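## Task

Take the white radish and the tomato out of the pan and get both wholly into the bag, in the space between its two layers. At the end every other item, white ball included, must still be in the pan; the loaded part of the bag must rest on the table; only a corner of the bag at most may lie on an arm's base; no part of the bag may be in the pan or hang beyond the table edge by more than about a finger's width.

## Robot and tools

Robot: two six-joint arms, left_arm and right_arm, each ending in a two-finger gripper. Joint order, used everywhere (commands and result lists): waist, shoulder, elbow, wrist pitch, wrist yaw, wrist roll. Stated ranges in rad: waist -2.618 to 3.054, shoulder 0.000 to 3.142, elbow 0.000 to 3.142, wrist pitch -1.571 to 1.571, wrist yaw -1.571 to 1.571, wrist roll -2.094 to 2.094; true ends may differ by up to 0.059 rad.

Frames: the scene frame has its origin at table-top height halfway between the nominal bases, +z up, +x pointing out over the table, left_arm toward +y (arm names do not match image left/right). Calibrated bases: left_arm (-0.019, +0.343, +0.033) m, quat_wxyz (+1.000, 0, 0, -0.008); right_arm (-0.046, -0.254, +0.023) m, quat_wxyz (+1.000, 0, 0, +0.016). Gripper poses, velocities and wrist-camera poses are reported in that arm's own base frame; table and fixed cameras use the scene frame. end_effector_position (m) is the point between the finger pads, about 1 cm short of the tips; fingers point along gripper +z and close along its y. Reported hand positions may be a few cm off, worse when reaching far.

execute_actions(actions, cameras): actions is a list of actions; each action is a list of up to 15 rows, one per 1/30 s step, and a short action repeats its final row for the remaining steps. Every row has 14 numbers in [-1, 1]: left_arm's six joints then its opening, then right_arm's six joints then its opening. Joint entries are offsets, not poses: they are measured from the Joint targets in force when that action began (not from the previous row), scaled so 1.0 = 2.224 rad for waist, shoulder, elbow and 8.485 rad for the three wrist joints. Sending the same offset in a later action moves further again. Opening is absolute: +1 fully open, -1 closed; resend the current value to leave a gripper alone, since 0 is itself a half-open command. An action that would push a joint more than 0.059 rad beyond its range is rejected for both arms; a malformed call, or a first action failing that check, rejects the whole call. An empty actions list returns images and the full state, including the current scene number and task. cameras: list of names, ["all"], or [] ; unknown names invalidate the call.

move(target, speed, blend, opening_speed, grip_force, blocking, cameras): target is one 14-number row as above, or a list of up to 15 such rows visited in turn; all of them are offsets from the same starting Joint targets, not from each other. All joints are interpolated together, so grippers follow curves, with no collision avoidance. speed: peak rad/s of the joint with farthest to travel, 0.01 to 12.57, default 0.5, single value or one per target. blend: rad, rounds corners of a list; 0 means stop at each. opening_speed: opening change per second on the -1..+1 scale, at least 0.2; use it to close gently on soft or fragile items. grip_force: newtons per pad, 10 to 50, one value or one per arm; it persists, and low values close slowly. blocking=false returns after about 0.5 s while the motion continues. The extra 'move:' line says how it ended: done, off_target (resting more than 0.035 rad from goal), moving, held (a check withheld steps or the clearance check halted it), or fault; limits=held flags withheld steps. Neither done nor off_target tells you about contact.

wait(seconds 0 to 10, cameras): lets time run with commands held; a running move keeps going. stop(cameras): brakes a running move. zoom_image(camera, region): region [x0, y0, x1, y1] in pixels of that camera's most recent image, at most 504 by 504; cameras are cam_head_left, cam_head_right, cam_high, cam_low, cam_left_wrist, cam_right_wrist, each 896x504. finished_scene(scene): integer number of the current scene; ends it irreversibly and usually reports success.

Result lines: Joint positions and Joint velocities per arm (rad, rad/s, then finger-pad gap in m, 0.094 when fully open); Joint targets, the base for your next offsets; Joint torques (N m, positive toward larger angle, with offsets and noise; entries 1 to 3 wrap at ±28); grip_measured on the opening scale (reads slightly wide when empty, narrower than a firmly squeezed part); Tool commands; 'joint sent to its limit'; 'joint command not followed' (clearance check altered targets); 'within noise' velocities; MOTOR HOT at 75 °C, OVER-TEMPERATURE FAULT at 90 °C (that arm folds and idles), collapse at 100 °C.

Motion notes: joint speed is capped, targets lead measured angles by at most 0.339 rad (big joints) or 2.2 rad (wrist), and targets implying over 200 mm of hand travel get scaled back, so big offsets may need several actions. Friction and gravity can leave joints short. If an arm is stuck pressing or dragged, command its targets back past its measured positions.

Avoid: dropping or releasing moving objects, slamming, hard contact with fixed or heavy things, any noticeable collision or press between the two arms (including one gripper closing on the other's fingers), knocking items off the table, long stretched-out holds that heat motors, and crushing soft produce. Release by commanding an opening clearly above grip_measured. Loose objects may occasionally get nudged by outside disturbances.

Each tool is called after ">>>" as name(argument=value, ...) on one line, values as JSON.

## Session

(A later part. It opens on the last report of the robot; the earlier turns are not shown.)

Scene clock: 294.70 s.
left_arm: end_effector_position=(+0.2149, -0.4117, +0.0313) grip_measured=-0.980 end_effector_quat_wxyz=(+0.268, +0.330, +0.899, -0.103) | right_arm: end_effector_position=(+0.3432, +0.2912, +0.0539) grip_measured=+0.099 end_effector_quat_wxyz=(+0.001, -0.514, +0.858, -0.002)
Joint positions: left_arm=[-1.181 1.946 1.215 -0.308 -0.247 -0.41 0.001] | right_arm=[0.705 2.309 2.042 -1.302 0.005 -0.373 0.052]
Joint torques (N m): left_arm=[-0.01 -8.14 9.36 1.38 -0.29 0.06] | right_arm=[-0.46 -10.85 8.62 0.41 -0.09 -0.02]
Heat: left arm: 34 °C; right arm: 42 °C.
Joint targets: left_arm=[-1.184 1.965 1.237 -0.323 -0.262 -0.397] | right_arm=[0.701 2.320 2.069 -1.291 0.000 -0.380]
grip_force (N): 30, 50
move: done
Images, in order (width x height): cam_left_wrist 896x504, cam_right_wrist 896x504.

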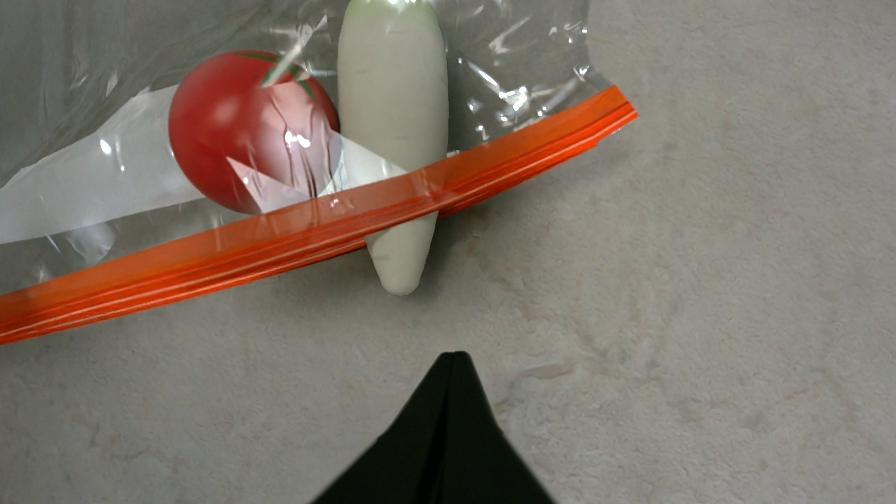

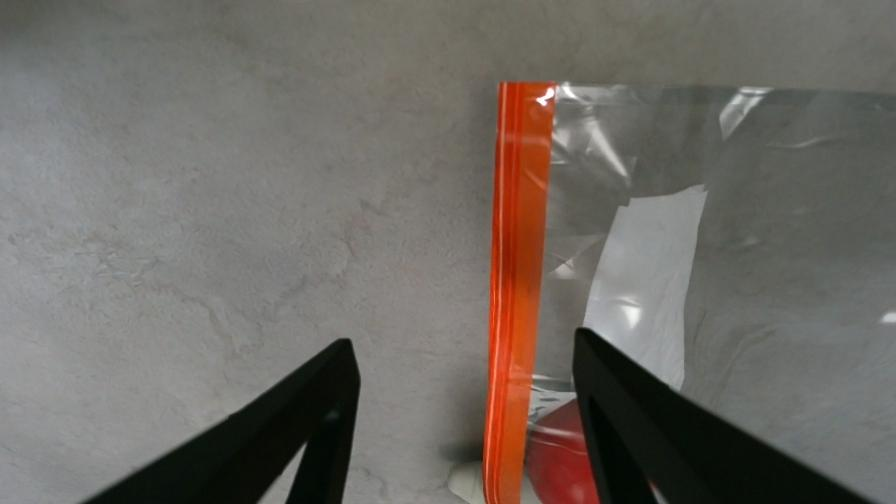

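>>> move(target=[[0,0,0,0,0,0,-1,-0.0139,0.0477,-0.0256,0.016,0,0,0.1],[0,0,0,0,0,0,-1,-0.0139,0.0477,-0.0256,0.016,0,0,-1]], speed=0.25, opening_speed=1.0, cameras=["cam_left_wrist","cam_right_wrist"])

Scene clock: 295.87 s.
left_arm: end_effector_position=(+0.2149, -0.4117, +0.0313) grip_measured=-0.980 end_effector_quat_wxyz=(+0.268, +0.330, +0.899, -0.103) | right_arm: end_effector_position=(+0.3590, +0.2894, +0.0125) grip_measured=+0.099 end_effector_quat_wxyz=(-0.004, -0.503, +0.864, -0.003)
Joint positions: left_arm=[-1.181 1.946 1.215 -0.308 -0.247 -0.41 0.001] | right_arm=[0.68 2.393 2.022 -1.21 0.005 -0.373 0.052]
Joint torques (N m): left_arm=[-0.01 -8.14 9.35 1.37 -0.29 0.06] | right_arm=[0.08 -12.89 6.34 0.3 -0.04 0.05]
Heat: left arm: 34 °C; right arm: 42 °C.
Joint targets: left_arm=[-1.184 1.965 1.237 -0.323 -0.262 -0.397] | right_arm=[0.682 2.389 2.027 -1.209 0.005 -0.373]
Tool commands: left_gripper/opening=-1.0 right_gripper/opening=+0.1
grip_force (N): 30, 50
move: held (right_arm; a check stopped the path); path passed 0 of 2 targets; target 2's new numbers were not sent; limits=held; right_arm: the wrist pitch is farthest, 0.055 rad from its target
joint command not followed: on one or more control steps a check withheld the commanded joint targets of the right arm, and it was not sent them on those steps.
cause: the commanded joint targets, or the way to them, would bring a part of the robot too close to another arm (this arm's forearm (the part past the elbow) and the left arm's wrist (the part past the wrist pitch), along the way the arms are being sent, or toward where that arm still pushes).
Images, in order (width x height): cam_left_wrist 896x504, cam_right_wrist 896x504.

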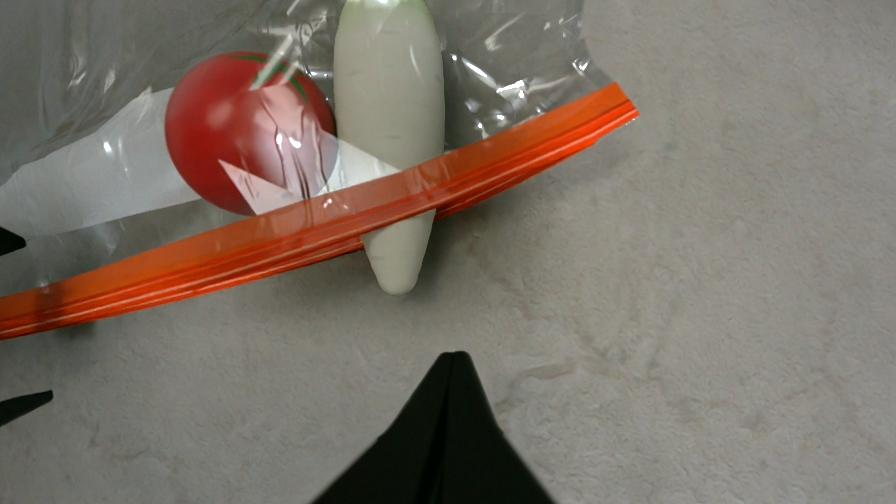

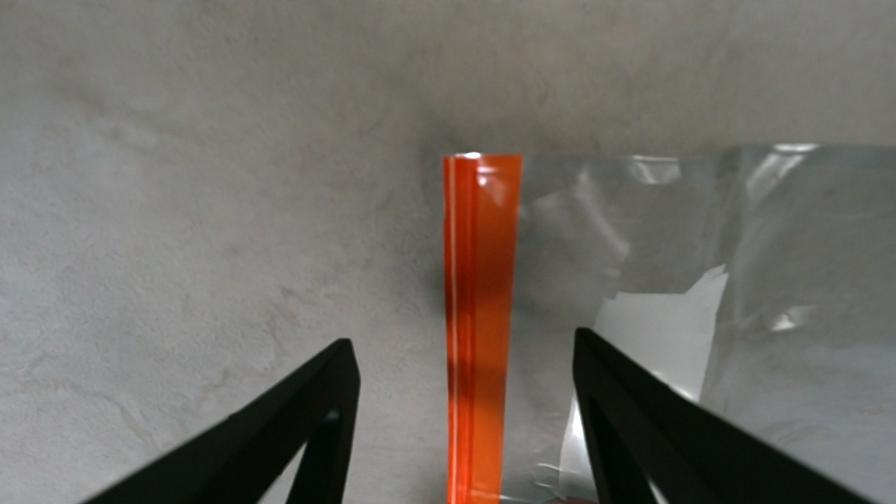

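>>> move(target=[0.0324,0.054,-0.0144,0.0198,0.0054,0.0062,-1,0,0,0,0,0,0,0.1], speed=0.3, cameras=["cam_left_wrist","cam_right_wrist"])

Scene clock: 297.43 s.
left_arm: end_effector_position=(+0.2473, -0.4140, -0.0058) grip_measured=-0.980 end_effector_quat_wxyz=(+0.277, +0.324, +0.899, -0.100) | right_arm: end_effector_position=(+0.3590, +0.2894, +0.0125) grip_measured=+0.099 end_effector_quat_wxyz=(-0.004, -0.503, +0.864, -0.003)
Joint positions: left_arm=[-1.116 2.067 1.215 -0.163 -0.233 -0.357 0.001] | right_arm=[0.68 2.393 2.022 -1.21 0.005 -0.373 0.052]
Joint torques (N m): left_arm=[0.49 -8.9 5.86 1.65 0.03 0.07] | right_arm=[0.16 -12.67 6.37 0.26 -0.05 0.05]
Heat: left arm: 34 °C; right arm: 43 °C.
Joint targets: left_arm=[-1.112 2.085 1.205 -0.155 -0.216 -0.345] | right_arm=[0.682 2.389 2.027 -1.209 0.005 -0.373]
grip_force (N): 30, 50
move: done
Images, in order (width x height): cam_left_wrist 896x504, cam_right_wrist 896x504.

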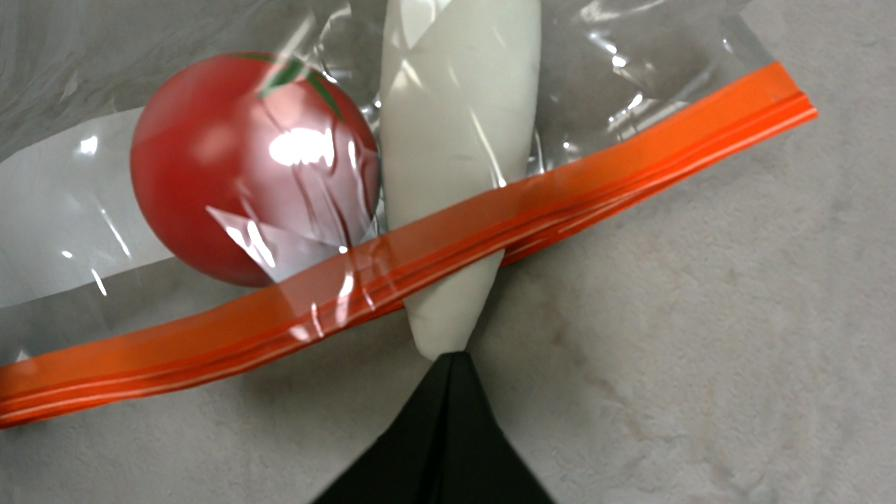

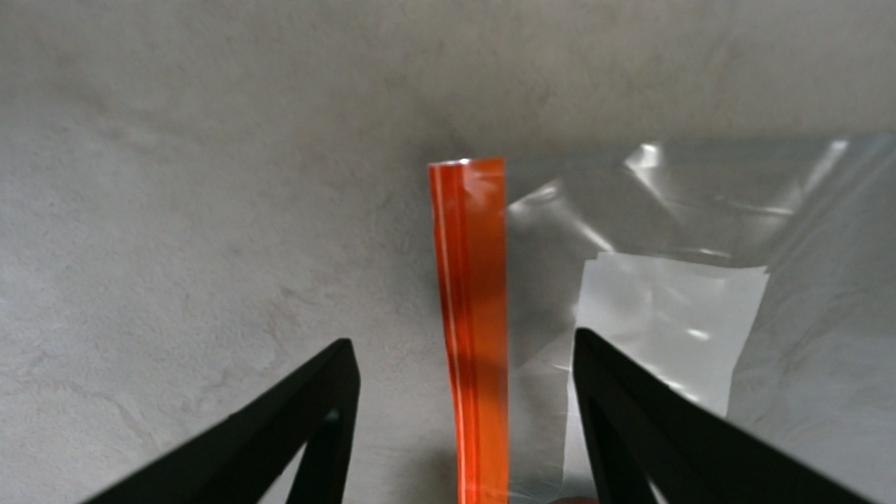

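>>> move(target=[[0,0,0,0,0,0,-1,0,0.0027,-0.0288,0.0087,0,0,0.1],[0,0,0,0,0,0,-1,0,0.0027,-0.0288,0.0087,0,0,-1]], speed=0.25, opening_speed=1.0, cameras=["cam_left_wrist","cam_right_wrist"])

Scene clock: 300.17 s.
left_arm: end_effector_position=(+0.2474, -0.4142, -0.0056) grip_measured=-0.980 end_effector_quat_wxyz=(+0.277, +0.324, +0.899, -0.101) | right_arm: end_effector_position=(+0.3586, +0.2891, -0.0016) grip_measured=-0.991 end_effector_quat_wxyz=(-0.001, -0.503, +0.864, -0.003)
Joint positions: left_arm=[-1.116 2.067 1.215 -0.162 -0.233 -0.357 0.001] | right_arm=[0.68 2.393 1.966 -1.146 0.005 -0.373 0]
Joint torques (N m): left_arm=[0.44 -8.94 5.83 1.67 0.03 0.07] | right_arm=[0.18 -12.12 5.59 0.38 -0.04 0.05]
Heat: left arm: 34 °C; right arm: 44 °C.
Joint targets: left_arm=[-1.112 2.085 1.205 -0.155 -0.216 -0.344] | right_arm=[0.682 2.395 1.962 -1.136 0.005 -0.373]
grip_force (N): 30, 50
move: done
Images, in order (width x height): cam_left_wrist 896x504, cam_right_wrist 896x504.

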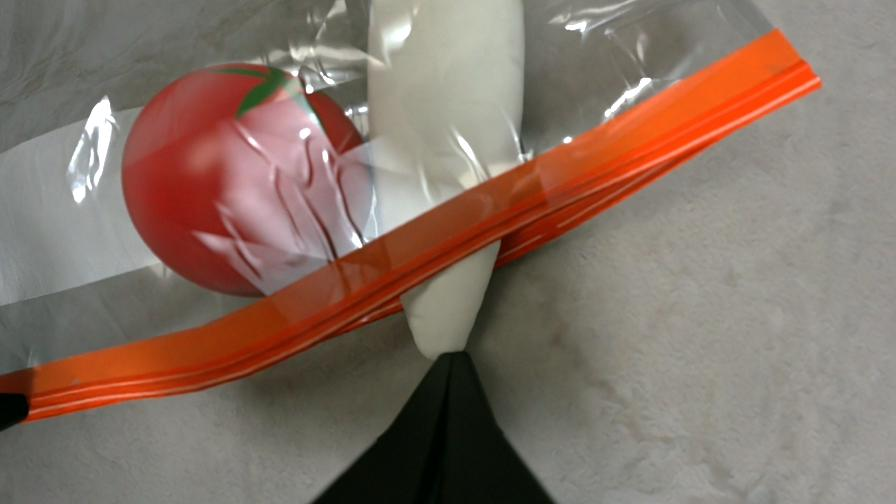

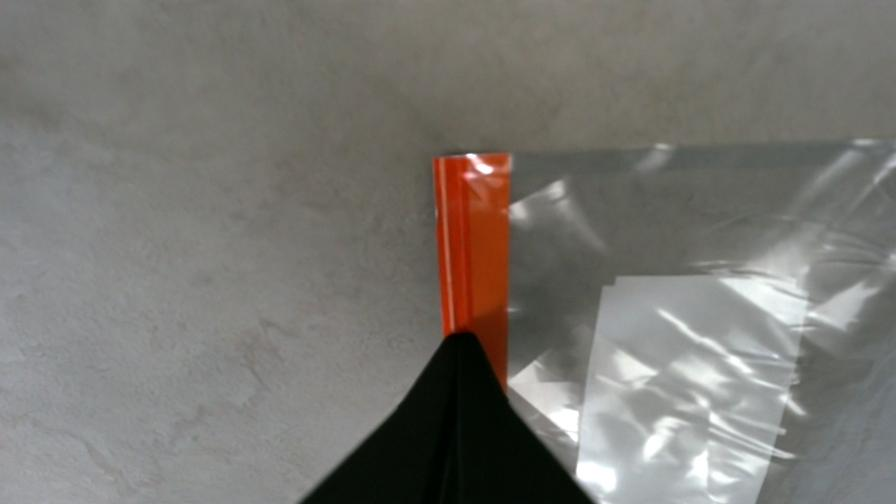

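>>> move(target=[0.0265,0.0877,0.1596,-0.0181,0.0045,0.0058,-1,0,0,0,0,0,0,-1], speed=0.18, cameras=["cam_left_wrist","cam_right_wrist"])

Scene clock: 307.00 s.
left_arm: end_effector_position=(+0.2940, -0.4557, -0.0049) grip_measured=-0.980 end_effector_quat_wxyz=(+0.272, +0.326, +0.899, -0.102) | right_arm: end_effector_position=(+0.3586, +0.2891, -0.0016) grip_measured=-0.991 end_effector_quat_wxyz=(-0.001, -0.503, +0.864, -0.003)
Joint positions: left_arm=[-1.06 2.255 1.539 -0.293 -0.194 -0.308 0.001] | right_arm=[0.68 2.393 1.966 -1.146 0.005 -0.373 0]
Joint torques (N m): left_arm=[0.7 -10.17 9.47 1.45 0.03 0.06] | right_arm=[0.18 -12.11 5.6 0.38 -0.04 0.05]
Heat: left arm: 35 °C; right arm: 47 °C.
Joint targets: left_arm=[-1.053 2.281 1.560 -0.308 -0.178 -0.295] | right_arm=[0.682 2.395 1.962 -1.136 0.005 -0.373]
grip_force (N): 30, 50
move: done
Images, in order (width x height): cam_left_wrist 896x504, cam_right_wrist 896x504.

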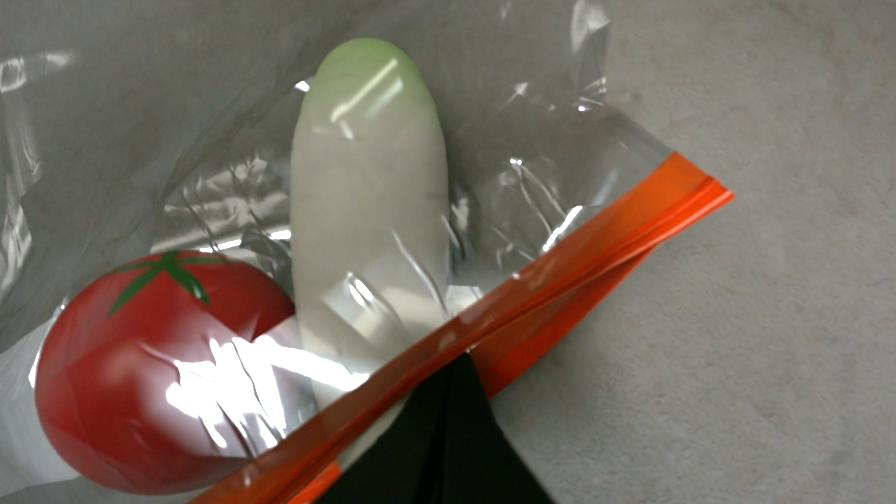

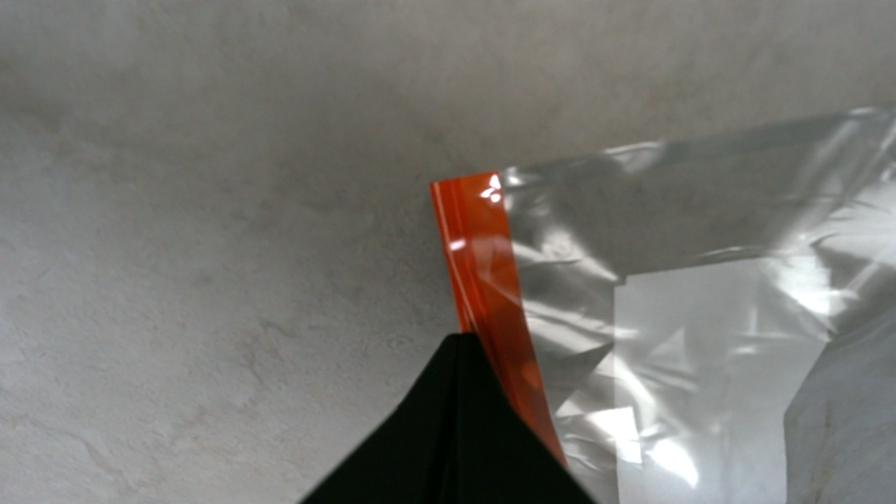

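>>> move(target=[-0.0265,-0.0877,-0.1596,0.0181,-0.0045,-0.0058,-1,0,0,0,0,0,0,-1], speed=0.3, cameras=["cam_left_wrist","cam_right_wrist"])

Scene clock: 308.93 s.
left_arm: end_effector_position=(+0.2520, -0.4206, -0.0136) grip_measured=-0.980 end_effector_quat_wxyz=(+0.277, +0.333, +0.895, -0.109) | right_arm: end_effector_position=(+0.3586, +0.2891, -0.0016) grip_measured=-0.991 end_effector_quat_wxyz=(-0.001, -0.503, +0.864, -0.003)
Joint positions: left_arm=[-1.105 2.102 1.227 -0.125 -0.21 -0.331 0.001] | right_arm=[0.68 2.393 1.966 -1.146 0.005 -0.373 0]
Joint torques (N m): left_arm=[-0.35 -11.82 4.7 1.29 -0.16 -0.16] | right_arm=[0.17 -12.12 5.6 0.38 -0.04 0.05]
Heat: left arm: 36 °C; right arm: 47 °C.
Joint targets: left_arm=[-1.112 2.085 1.206 -0.155 -0.216 -0.344] | right_arm=[0.682 2.395 1.962 -1.136 0.005 -0.373]
grip_force (N): 30, 50
move: done
Images, in order (width x height): cam_left_wrist 896x504, cam_right_wrist 896x504.

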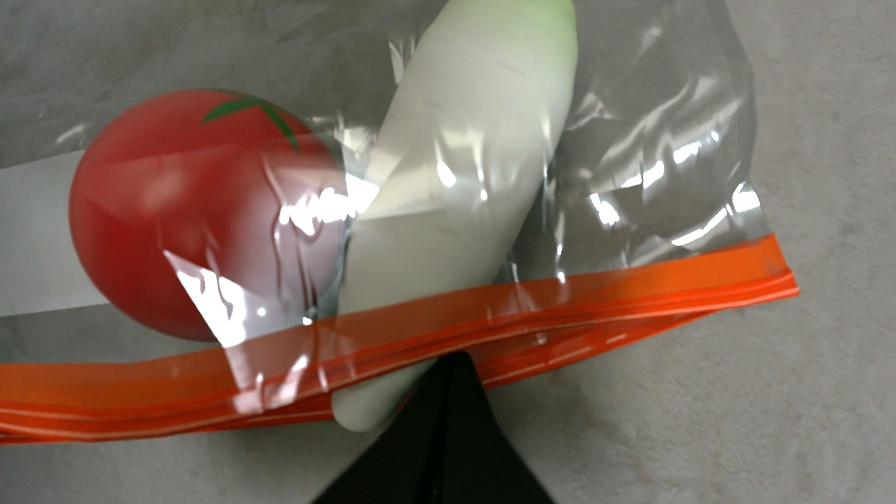

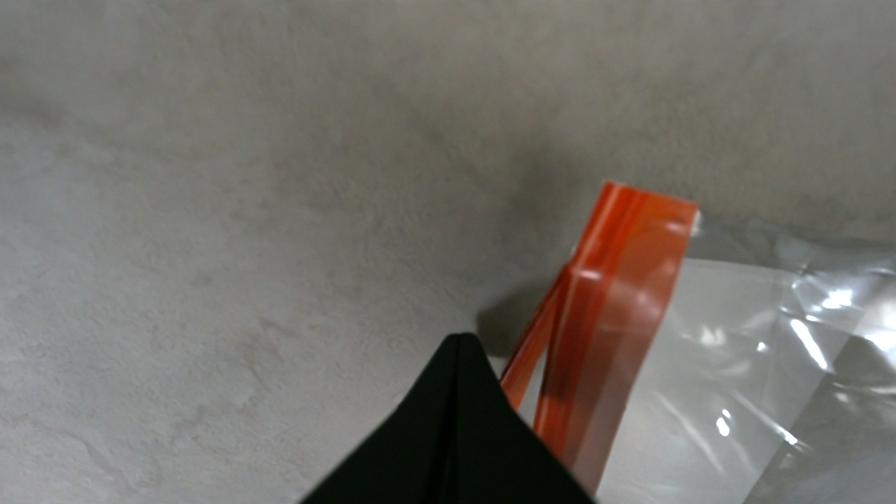

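>>> move(target=[[-0.0112,-0.0459,-0.0094,-0.0077,-0.0014,-0.0014,-1,0,0,0,0,0,0,-1],[-0.0112,-0.0459,-0.0094,-0.0077,-0.0014,-0.0014,-1,0,0.0207,0.1166,-0.0253,0,0,0.1]], speed=[0.15,0.3], cameras=["cam_left_wrist","cam_right_wrist"])

Scene clock: 313.10 s.
left_arm: end_effector_position=(+0.2346, -0.4117, +0.0075) grip_measured=-0.980 end_effector_quat_wxyz=(+0.269, +0.340, +0.895, -0.106) | right_arm: end_effector_position=(+0.3667, +0.2956, +0.0439) grip_measured=+0.099 end_effector_quat_wxyz=(+0.001, -0.503, +0.864, -0.002)
Joint positions: left_arm=[-1.131 2.012 1.198 -0.205 -0.213 -0.344 0.001] | right_arm=[0.68 2.421 2.197 -1.345 0.005 -0.373 0.052]
Joint torques (N m): left_arm=[-0.28 -12.27 5.68 1.42 -0.25 -0.16] | right_arm=[0.18 -10.77 8.42 0.23 -0.04 0.06]
Heat: left arm: 37 °C; right arm: 48 °C.
Joint targets: left_arm=[-1.137 1.983 1.185 -0.220 -0.228 -0.356] | right_arm=[0.682 2.441 2.222 -1.350 0.005 -0.373]
grip_force (N): 30, 50
move: done
Images, in order (width x height): cam_left_wrist 896x504, cam_right_wrist 896x504.

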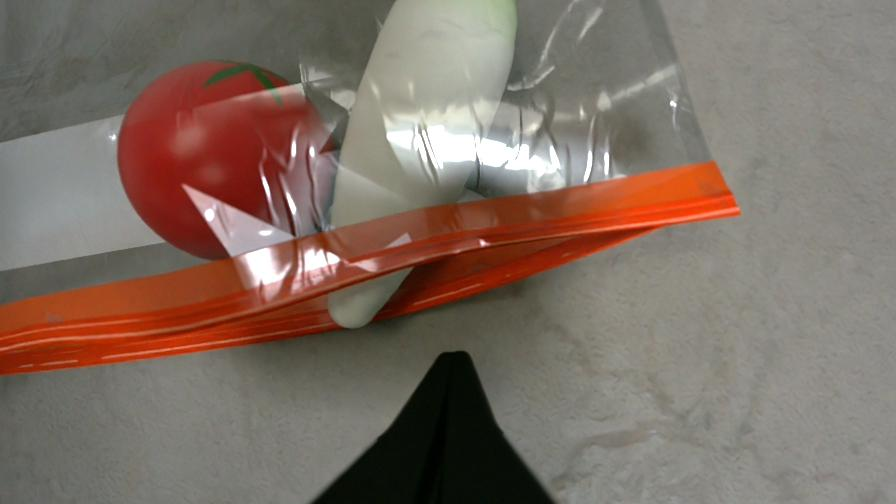

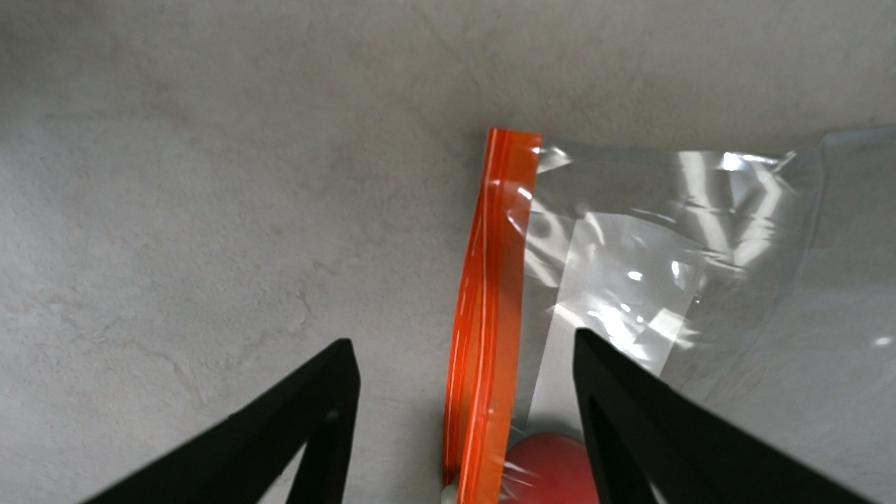

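>>> move(target=[[0,0,0,0,0,0,-1,-0.0175,0.0153,-0.0549,0.0183,0,0.0086,0.1],[0,0,0,0,0,0,-1,-0.0175,0.0153,-0.0549,0.0183,0,0.0086,-1]], speed=0.25, opening_speed=1.0, cameras=["cam_left_wrist","cam_right_wrist"])

Scene clock: 316.17 s.
left_arm: end_effector_position=(+0.2346, -0.4117, +0.0075) grip_measured=-0.980 end_effector_quat_wxyz=(+0.269, +0.340, +0.895, -0.106) | right_arm: end_effector_position=(+0.3815, +0.2868, +0.0023) grip_measured=-0.988 end_effector_quat_wxyz=(+0.004, -0.459, +0.888, -0.002)
Joint positions: left_arm=[-1.131 2.012 1.198 -0.205 -0.213 -0.344 0.001] | right_arm=[0.646 2.46 2.102 -1.206 0.005 -0.307 0.001]
Joint torques (N m): left_arm=[-0.27 -12.21 5.74 1.42 -0.27 -0.15] | right_arm=[-0.24 -11.44 5.78 0.4 -0.03 0.12]
Heat: left arm: 39 °C; right arm: 48 °C.
Joint targets: left_arm=[-1.137 1.983 1.185 -0.220 -0.228 -0.356] | right_arm=[0.643 2.475 2.100 -1.195 0.005 -0.300]
grip_force (N): 30, 50
move: done
Images, in order (width x height): cam_left_wrist 896x504, cam_right_wrist 896x504.

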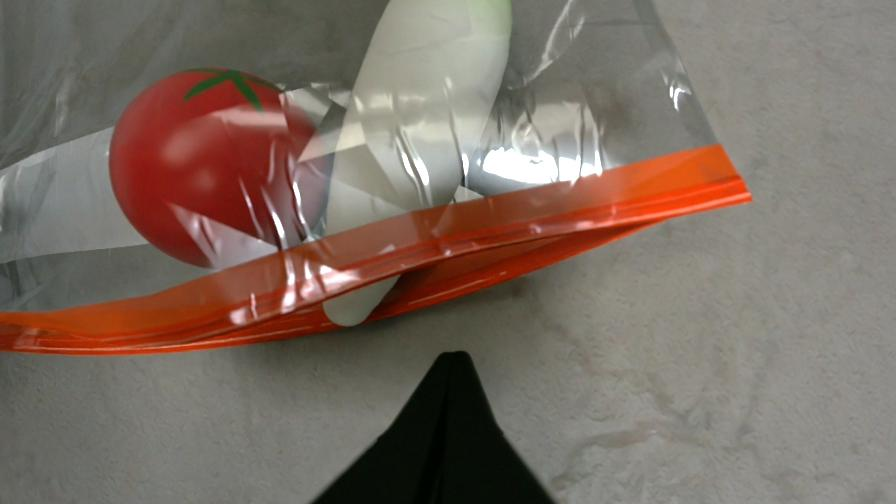

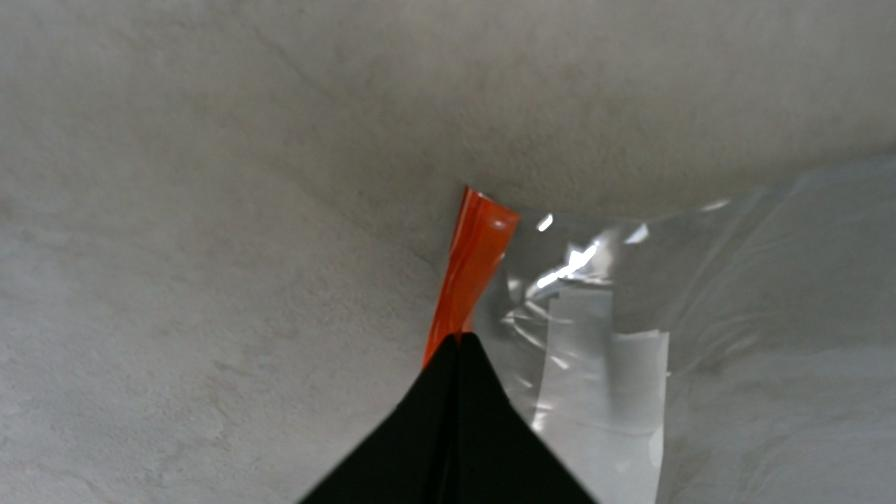

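>>> move(target=[[0.0436,-0.0193,-0.0517,0.0133,0.0127,0.0191,-0.25,0,0,0,0,0,0,-1]], speed=0.25, cameras=["cam_left_wrist","cam_right_wrist"])

Scene clock: 318.87 s.
left_arm: end_effector_position=(+0.2499, -0.3817, -0.0046) grip_measured=-0.252 end_effector_quat_wxyz=(+0.264, +0.371, +0.883, -0.109) | right_arm: end_effector_position=(+0.3815, +0.2868, +0.0023) grip_measured=-0.988 end_effector_quat_wxyz=(+0.004, -0.459, +0.888, -0.002)
Joint positions: left_arm=[-1.043 1.972 1.081 -0.115 -0.137 -0.207 0.035] | right_arm=[0.646 2.46 2.102 -1.206 0.005 -0.307 0.001]
Joint torques (N m): left_arm=[0.44 -11.95 5.63 1.68 0.09 0.08] | right_arm=[-0.27 -11.44 5.76 0.41 -0.04 0.12]
Heat: left arm: 39 °C; right arm: 49 °C.
Joint targets: left_arm=[-1.040 1.940 1.070 -0.107 -0.120 -0.194] | right_arm=[0.643 2.475 2.100 -1.195 0.005 -0.300]
grip_force (N): 30, 50
move: done
Images, in order (width x height): cam_left_wrist 896x504, cam_right_wrist 896x504.

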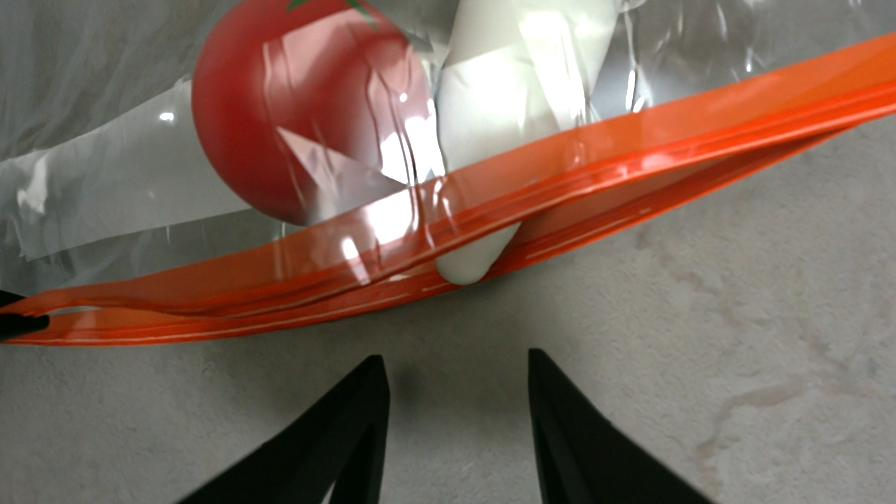

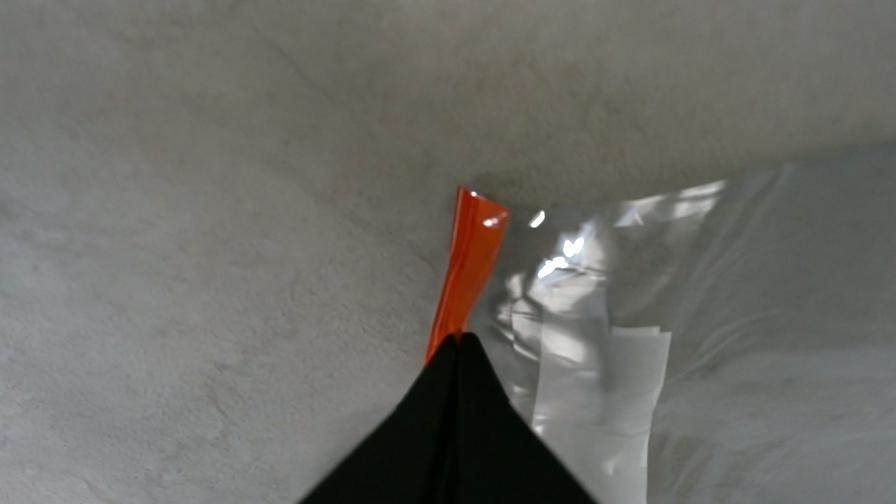

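>>> move(target=[[0,0.0391,0.0418,-0.0045,0,-0.0006,-0.75,0,0,0,0,0,0,-1],[-0.004,0.1111,0.1592,-0.0169,-0.0002,-0.001,-0.75,0,0,0,0,0,0,-1]], speed=[0.15,0.18], cameras=["cam_left_wrist","cam_right_wrist"])

Scene clock: 322.97 s.
left_arm: end_effector_position=(+0.2822, -0.4372, -0.0003) grip_measured=-0.748 end_effector_quat_wxyz=(+0.267, +0.371, +0.882, -0.112) | right_arm: end_effector_position=(+0.3815, +0.2868, +0.0023) grip_measured=-0.988 end_effector_quat_wxyz=(+0.004, -0.459, +0.888, -0.002)
Joint positions: left_arm=[-1.043 2.164 1.402 -0.236 -0.136 -0.207 0.012] | right_arm=[0.646 2.46 2.102 -1.206 0.005 -0.307 0.001]
Joint torques (N m): left_arm=[-0.21 -9.57 9.33 1.46 0.07 0] | right_arm=[-0.31 -11.44 5.78 0.4 -0.04 0.13]
Heat: left arm: 39 °C; right arm: 49 °C.
Joint targets: left_arm=[-1.049 2.188 1.424 -0.251 -0.122 -0.203] | right_arm=[0.643 2.475 2.100 -1.195 0.005 -0.300]
grip_force (N): 30, 50
move: done
Images, in order (width x height): cam_left_wrist 896x504, cam_right_wrist 896x504.

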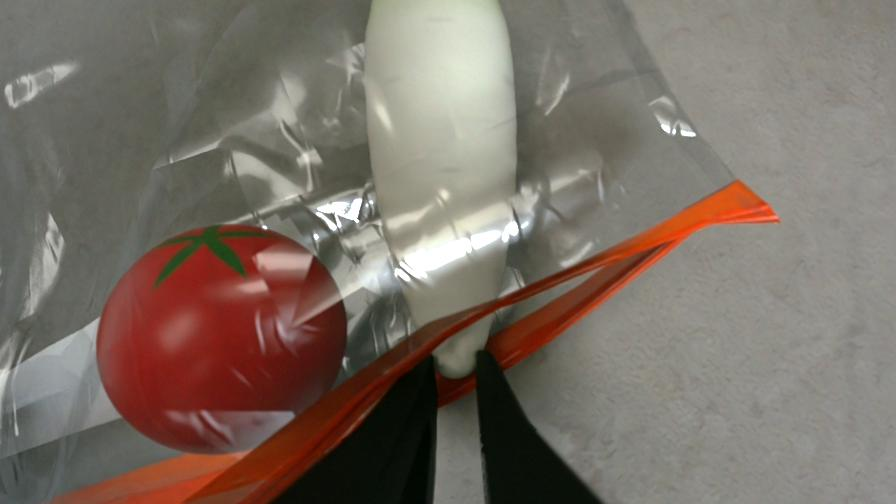

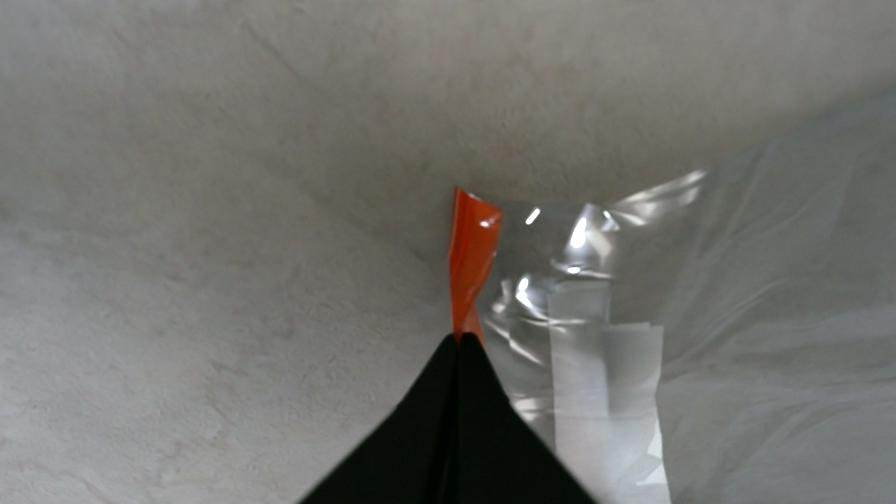

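>>> move(target=[[0,0,0,0,0,0,-0.75,0,0,0,0,0,0,0.1],[0,0,0,0,0,0,-0.75,0,-0.0202,0.0944,-0.0248,0,0,0.1],[0,0,0,0,0,0,-0.75,-0.1129,-0.1641,-0.036,-0.0306,0,0,0.1],[0,0,0,0,0,0,-0.75,-0.1596,-0.5396,-0.7797,0.1603,0,0.0354,-1]], speed=[0.5,0.4,0.5,0.7], blend=[0,0.05,0.05,0], cameras=["cam_left_wrist","cam_right_wrist","cam_high"])

Scene clock: 328.43 s.
left_arm: end_effector_position=(+0.2822, -0.4372, -0.0003) grip_measured=-0.748 end_effector_quat_wxyz=(+0.267, +0.371, +0.882, -0.112) | right_arm: end_effector_position=(+0.3678, +0.1469, +0.0915) grip_measured=+0.099 end_effector_quat_wxyz=(+0.017, -0.319, +0.948, -0.001)
Joint positions: left_arm=[-1.043 2.164 1.402 -0.236 -0.136 -0.207 0.012] | right_arm=[0.382 2.024 1.738 -1.251 0.004 -0.267 0.052]
Joint torques (N m): left_arm=[-0.24 -9.54 9.33 1.48 0.07 -0.01] | right_arm=[-0.13 -9.63 7.12 0.33 -0.04 0.04]
Heat: left arm: 39 °C; right arm: 51 °C.
Joint targets: left_arm=[-1.049 2.188 1.424 -0.251 -0.122 -0.203] | right_arm=[0.382 2.027 1.747 -1.250 0.004 -0.268]
Tool commands: left_gripper/opening=-0.75 right_gripper/opening=+0.1
grip_force (N): 30, 50
move: held (right_arm; a check stopped the path); path passed 3 of 4 targets; target 4's new numbers were not sent; limits=held; right_arm: the wrist pitch is farthest, 1.416 rad from its target
joint command not followed: on one or more control steps a check withheld the commanded joint targets of the right arm, and it was not sent them on those steps.
cause: the commanded joint targets, or the way to them, would bring a part of the robot too close to another arm (this arm's gripper housing and the left arm's wrist (the part past the wrist pitch), 15 mm apart when this arm was first held).
Images, in order (width x height): cam_high 896x504, cam_left_wrist 896x504, cam_right_wrist 896x504.

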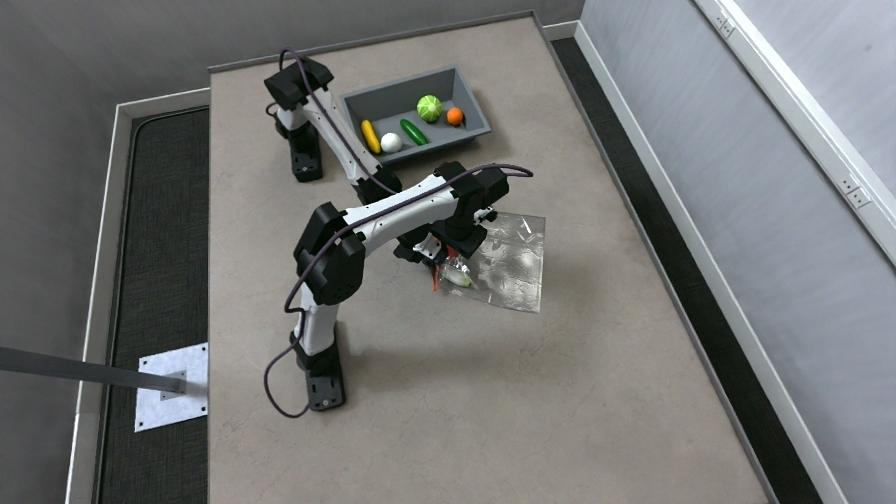

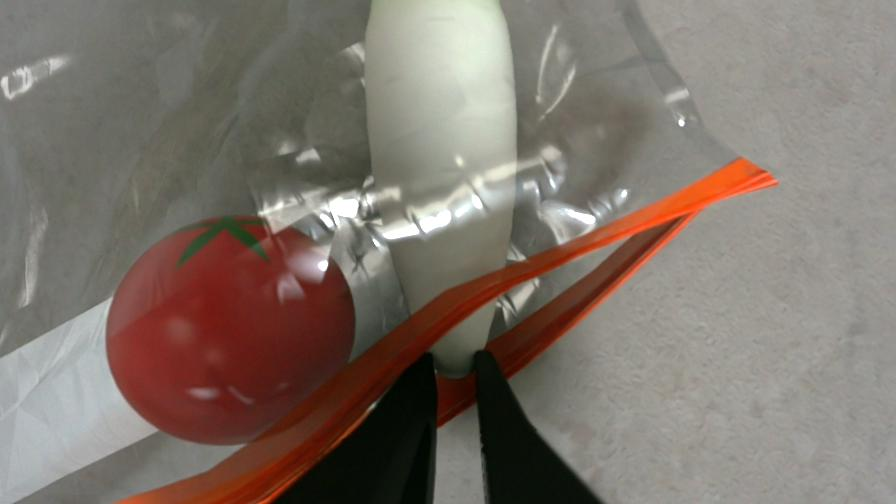

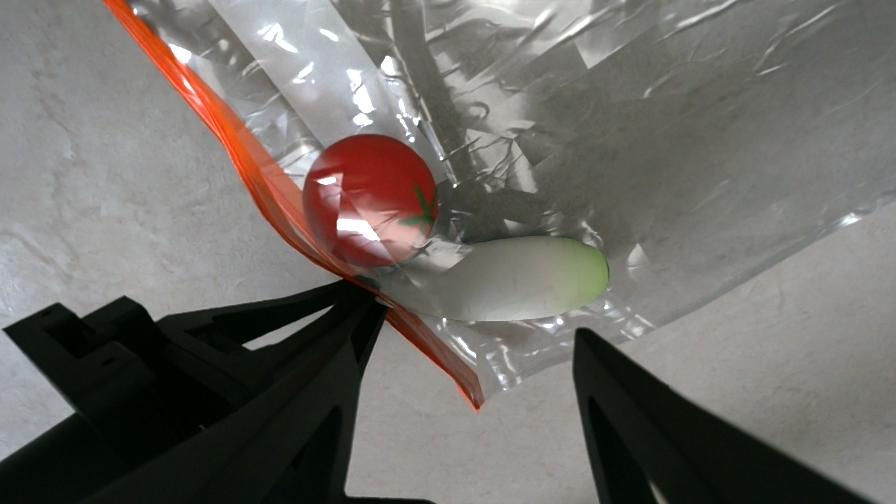

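>>> move(target=[[0.004,-0.1205,-0.1457,0.016,0,0,-0.75,0,0,0,0,0,0,0.1],[0.004,-0.179,0.0567,-0.0765,0,0.0475,-0.75,0,0,0,0,0,0,0.1],[0.1007,0.0616,0.3085,-0.1285,0.0144,0.1465,0.1,0,0,0,0,0,0,0.1]], speed=[0.3,0.5,0.5], blend=[0.03,0.1,0], cameras=["cam_left_wrist","cam_right_wrist","cam_high"])

Scene clock: 334.67 s.
left_arm: end_effector_position=(+0.2733, -0.3598, +0.1197) grip_measured=-0.748 end_effector_quat_wxyz=(+0.154, +0.648, +0.746, +0.011) | right_arm: end_effector_position=(+0.3678, +0.1469, +0.0915) grip_measured=+0.099 end_effector_quat_wxyz=(+0.017, -0.319, +0.948, -0.001)
Joint positions: left_arm=[-0.958 1.989 1.755 -1.041 -0.095 0.488 0.012] | right_arm=[0.382 2.024 1.738 -1.251 0.004 -0.267 0.052]
Joint torques (N m): left_arm=[0.03 -10.5 7.43 1.05 -0.02 -0.07] | right_arm=[0.05 -9.59 6.94 0.36 -0.03 0.03]
Heat: left arm: 39 °C; right arm: 51 °C.
Joint targets: left_arm=[-0.960 1.986 1.753 -1.043 -0.095 0.485] | right_arm=[0.382 2.027 1.747 -1.250 0.004 -0.268]
Tool commands: left_gripper/opening=-0.75 right_gripper/opening=+0.1
grip_force (N): 30, 50
move: held (left_arm; a check stopped the path); path passed 2 of 3 targets; target 3's new numbers were not sent; limits=held; left_arm: the wrist roll is farthest, 0.552 rad from its target
joint command not followed: on one or more control steps a check withheld the commanded joint targets of the left arm, and it was not sent them on those steps.
cause: the commanded joint targets, or the way to them, would bring a part of the robot too close to another arm (this arm's wrist (the part past the wrist pitch) and the right arm's wrist (the part past the wrist pitch), 13 mm apart when this arm was first held).
Images, in order (width x height): cam_high 896x504, cam_left_wrist 896x504, cam_right_wrist 896x504.

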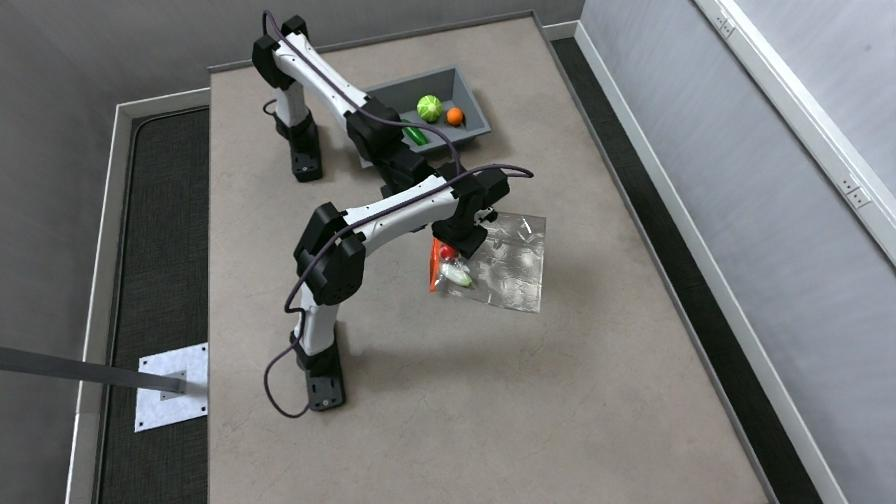

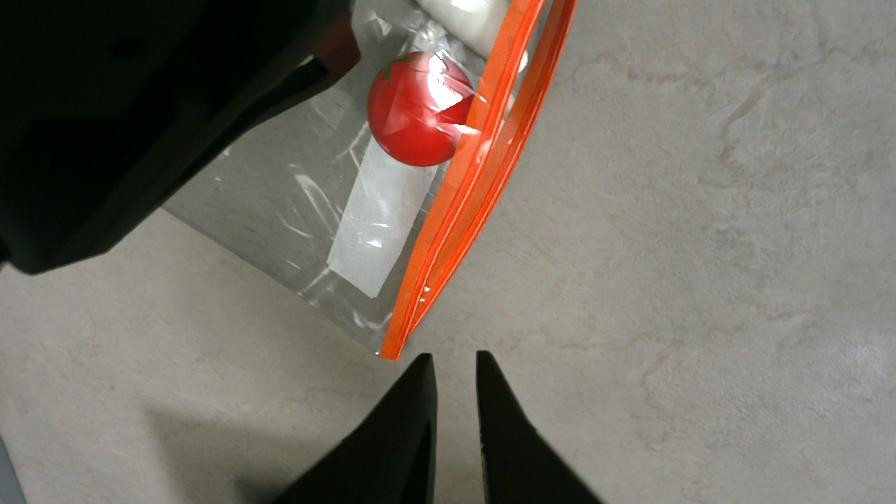

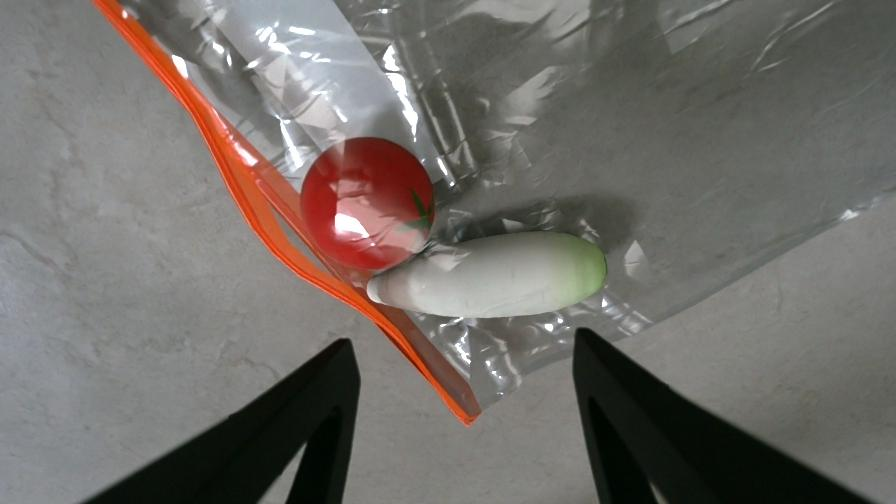

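>>> zoom_image(camera="cam_right_wrist", region=[200, 130, 500, 430])

>>> zoom_image(camera="cam_left_wrist", region=[340, 0, 620, 200])

Scaled by 1.680 from the camera's 896x504 image, which has a finer 1280x720 frame.

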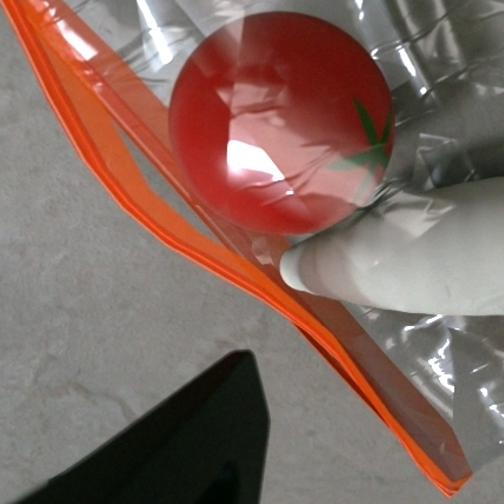

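Scaled by 1.800 from the camera's 896x504 image, which has a finer 1280x720 frame.

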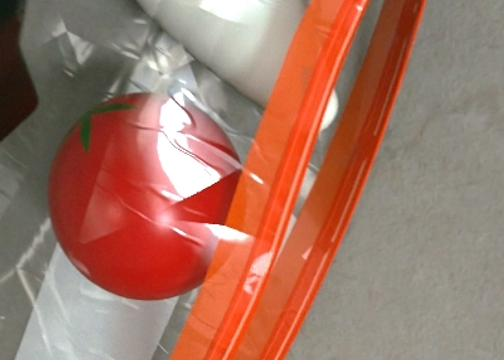

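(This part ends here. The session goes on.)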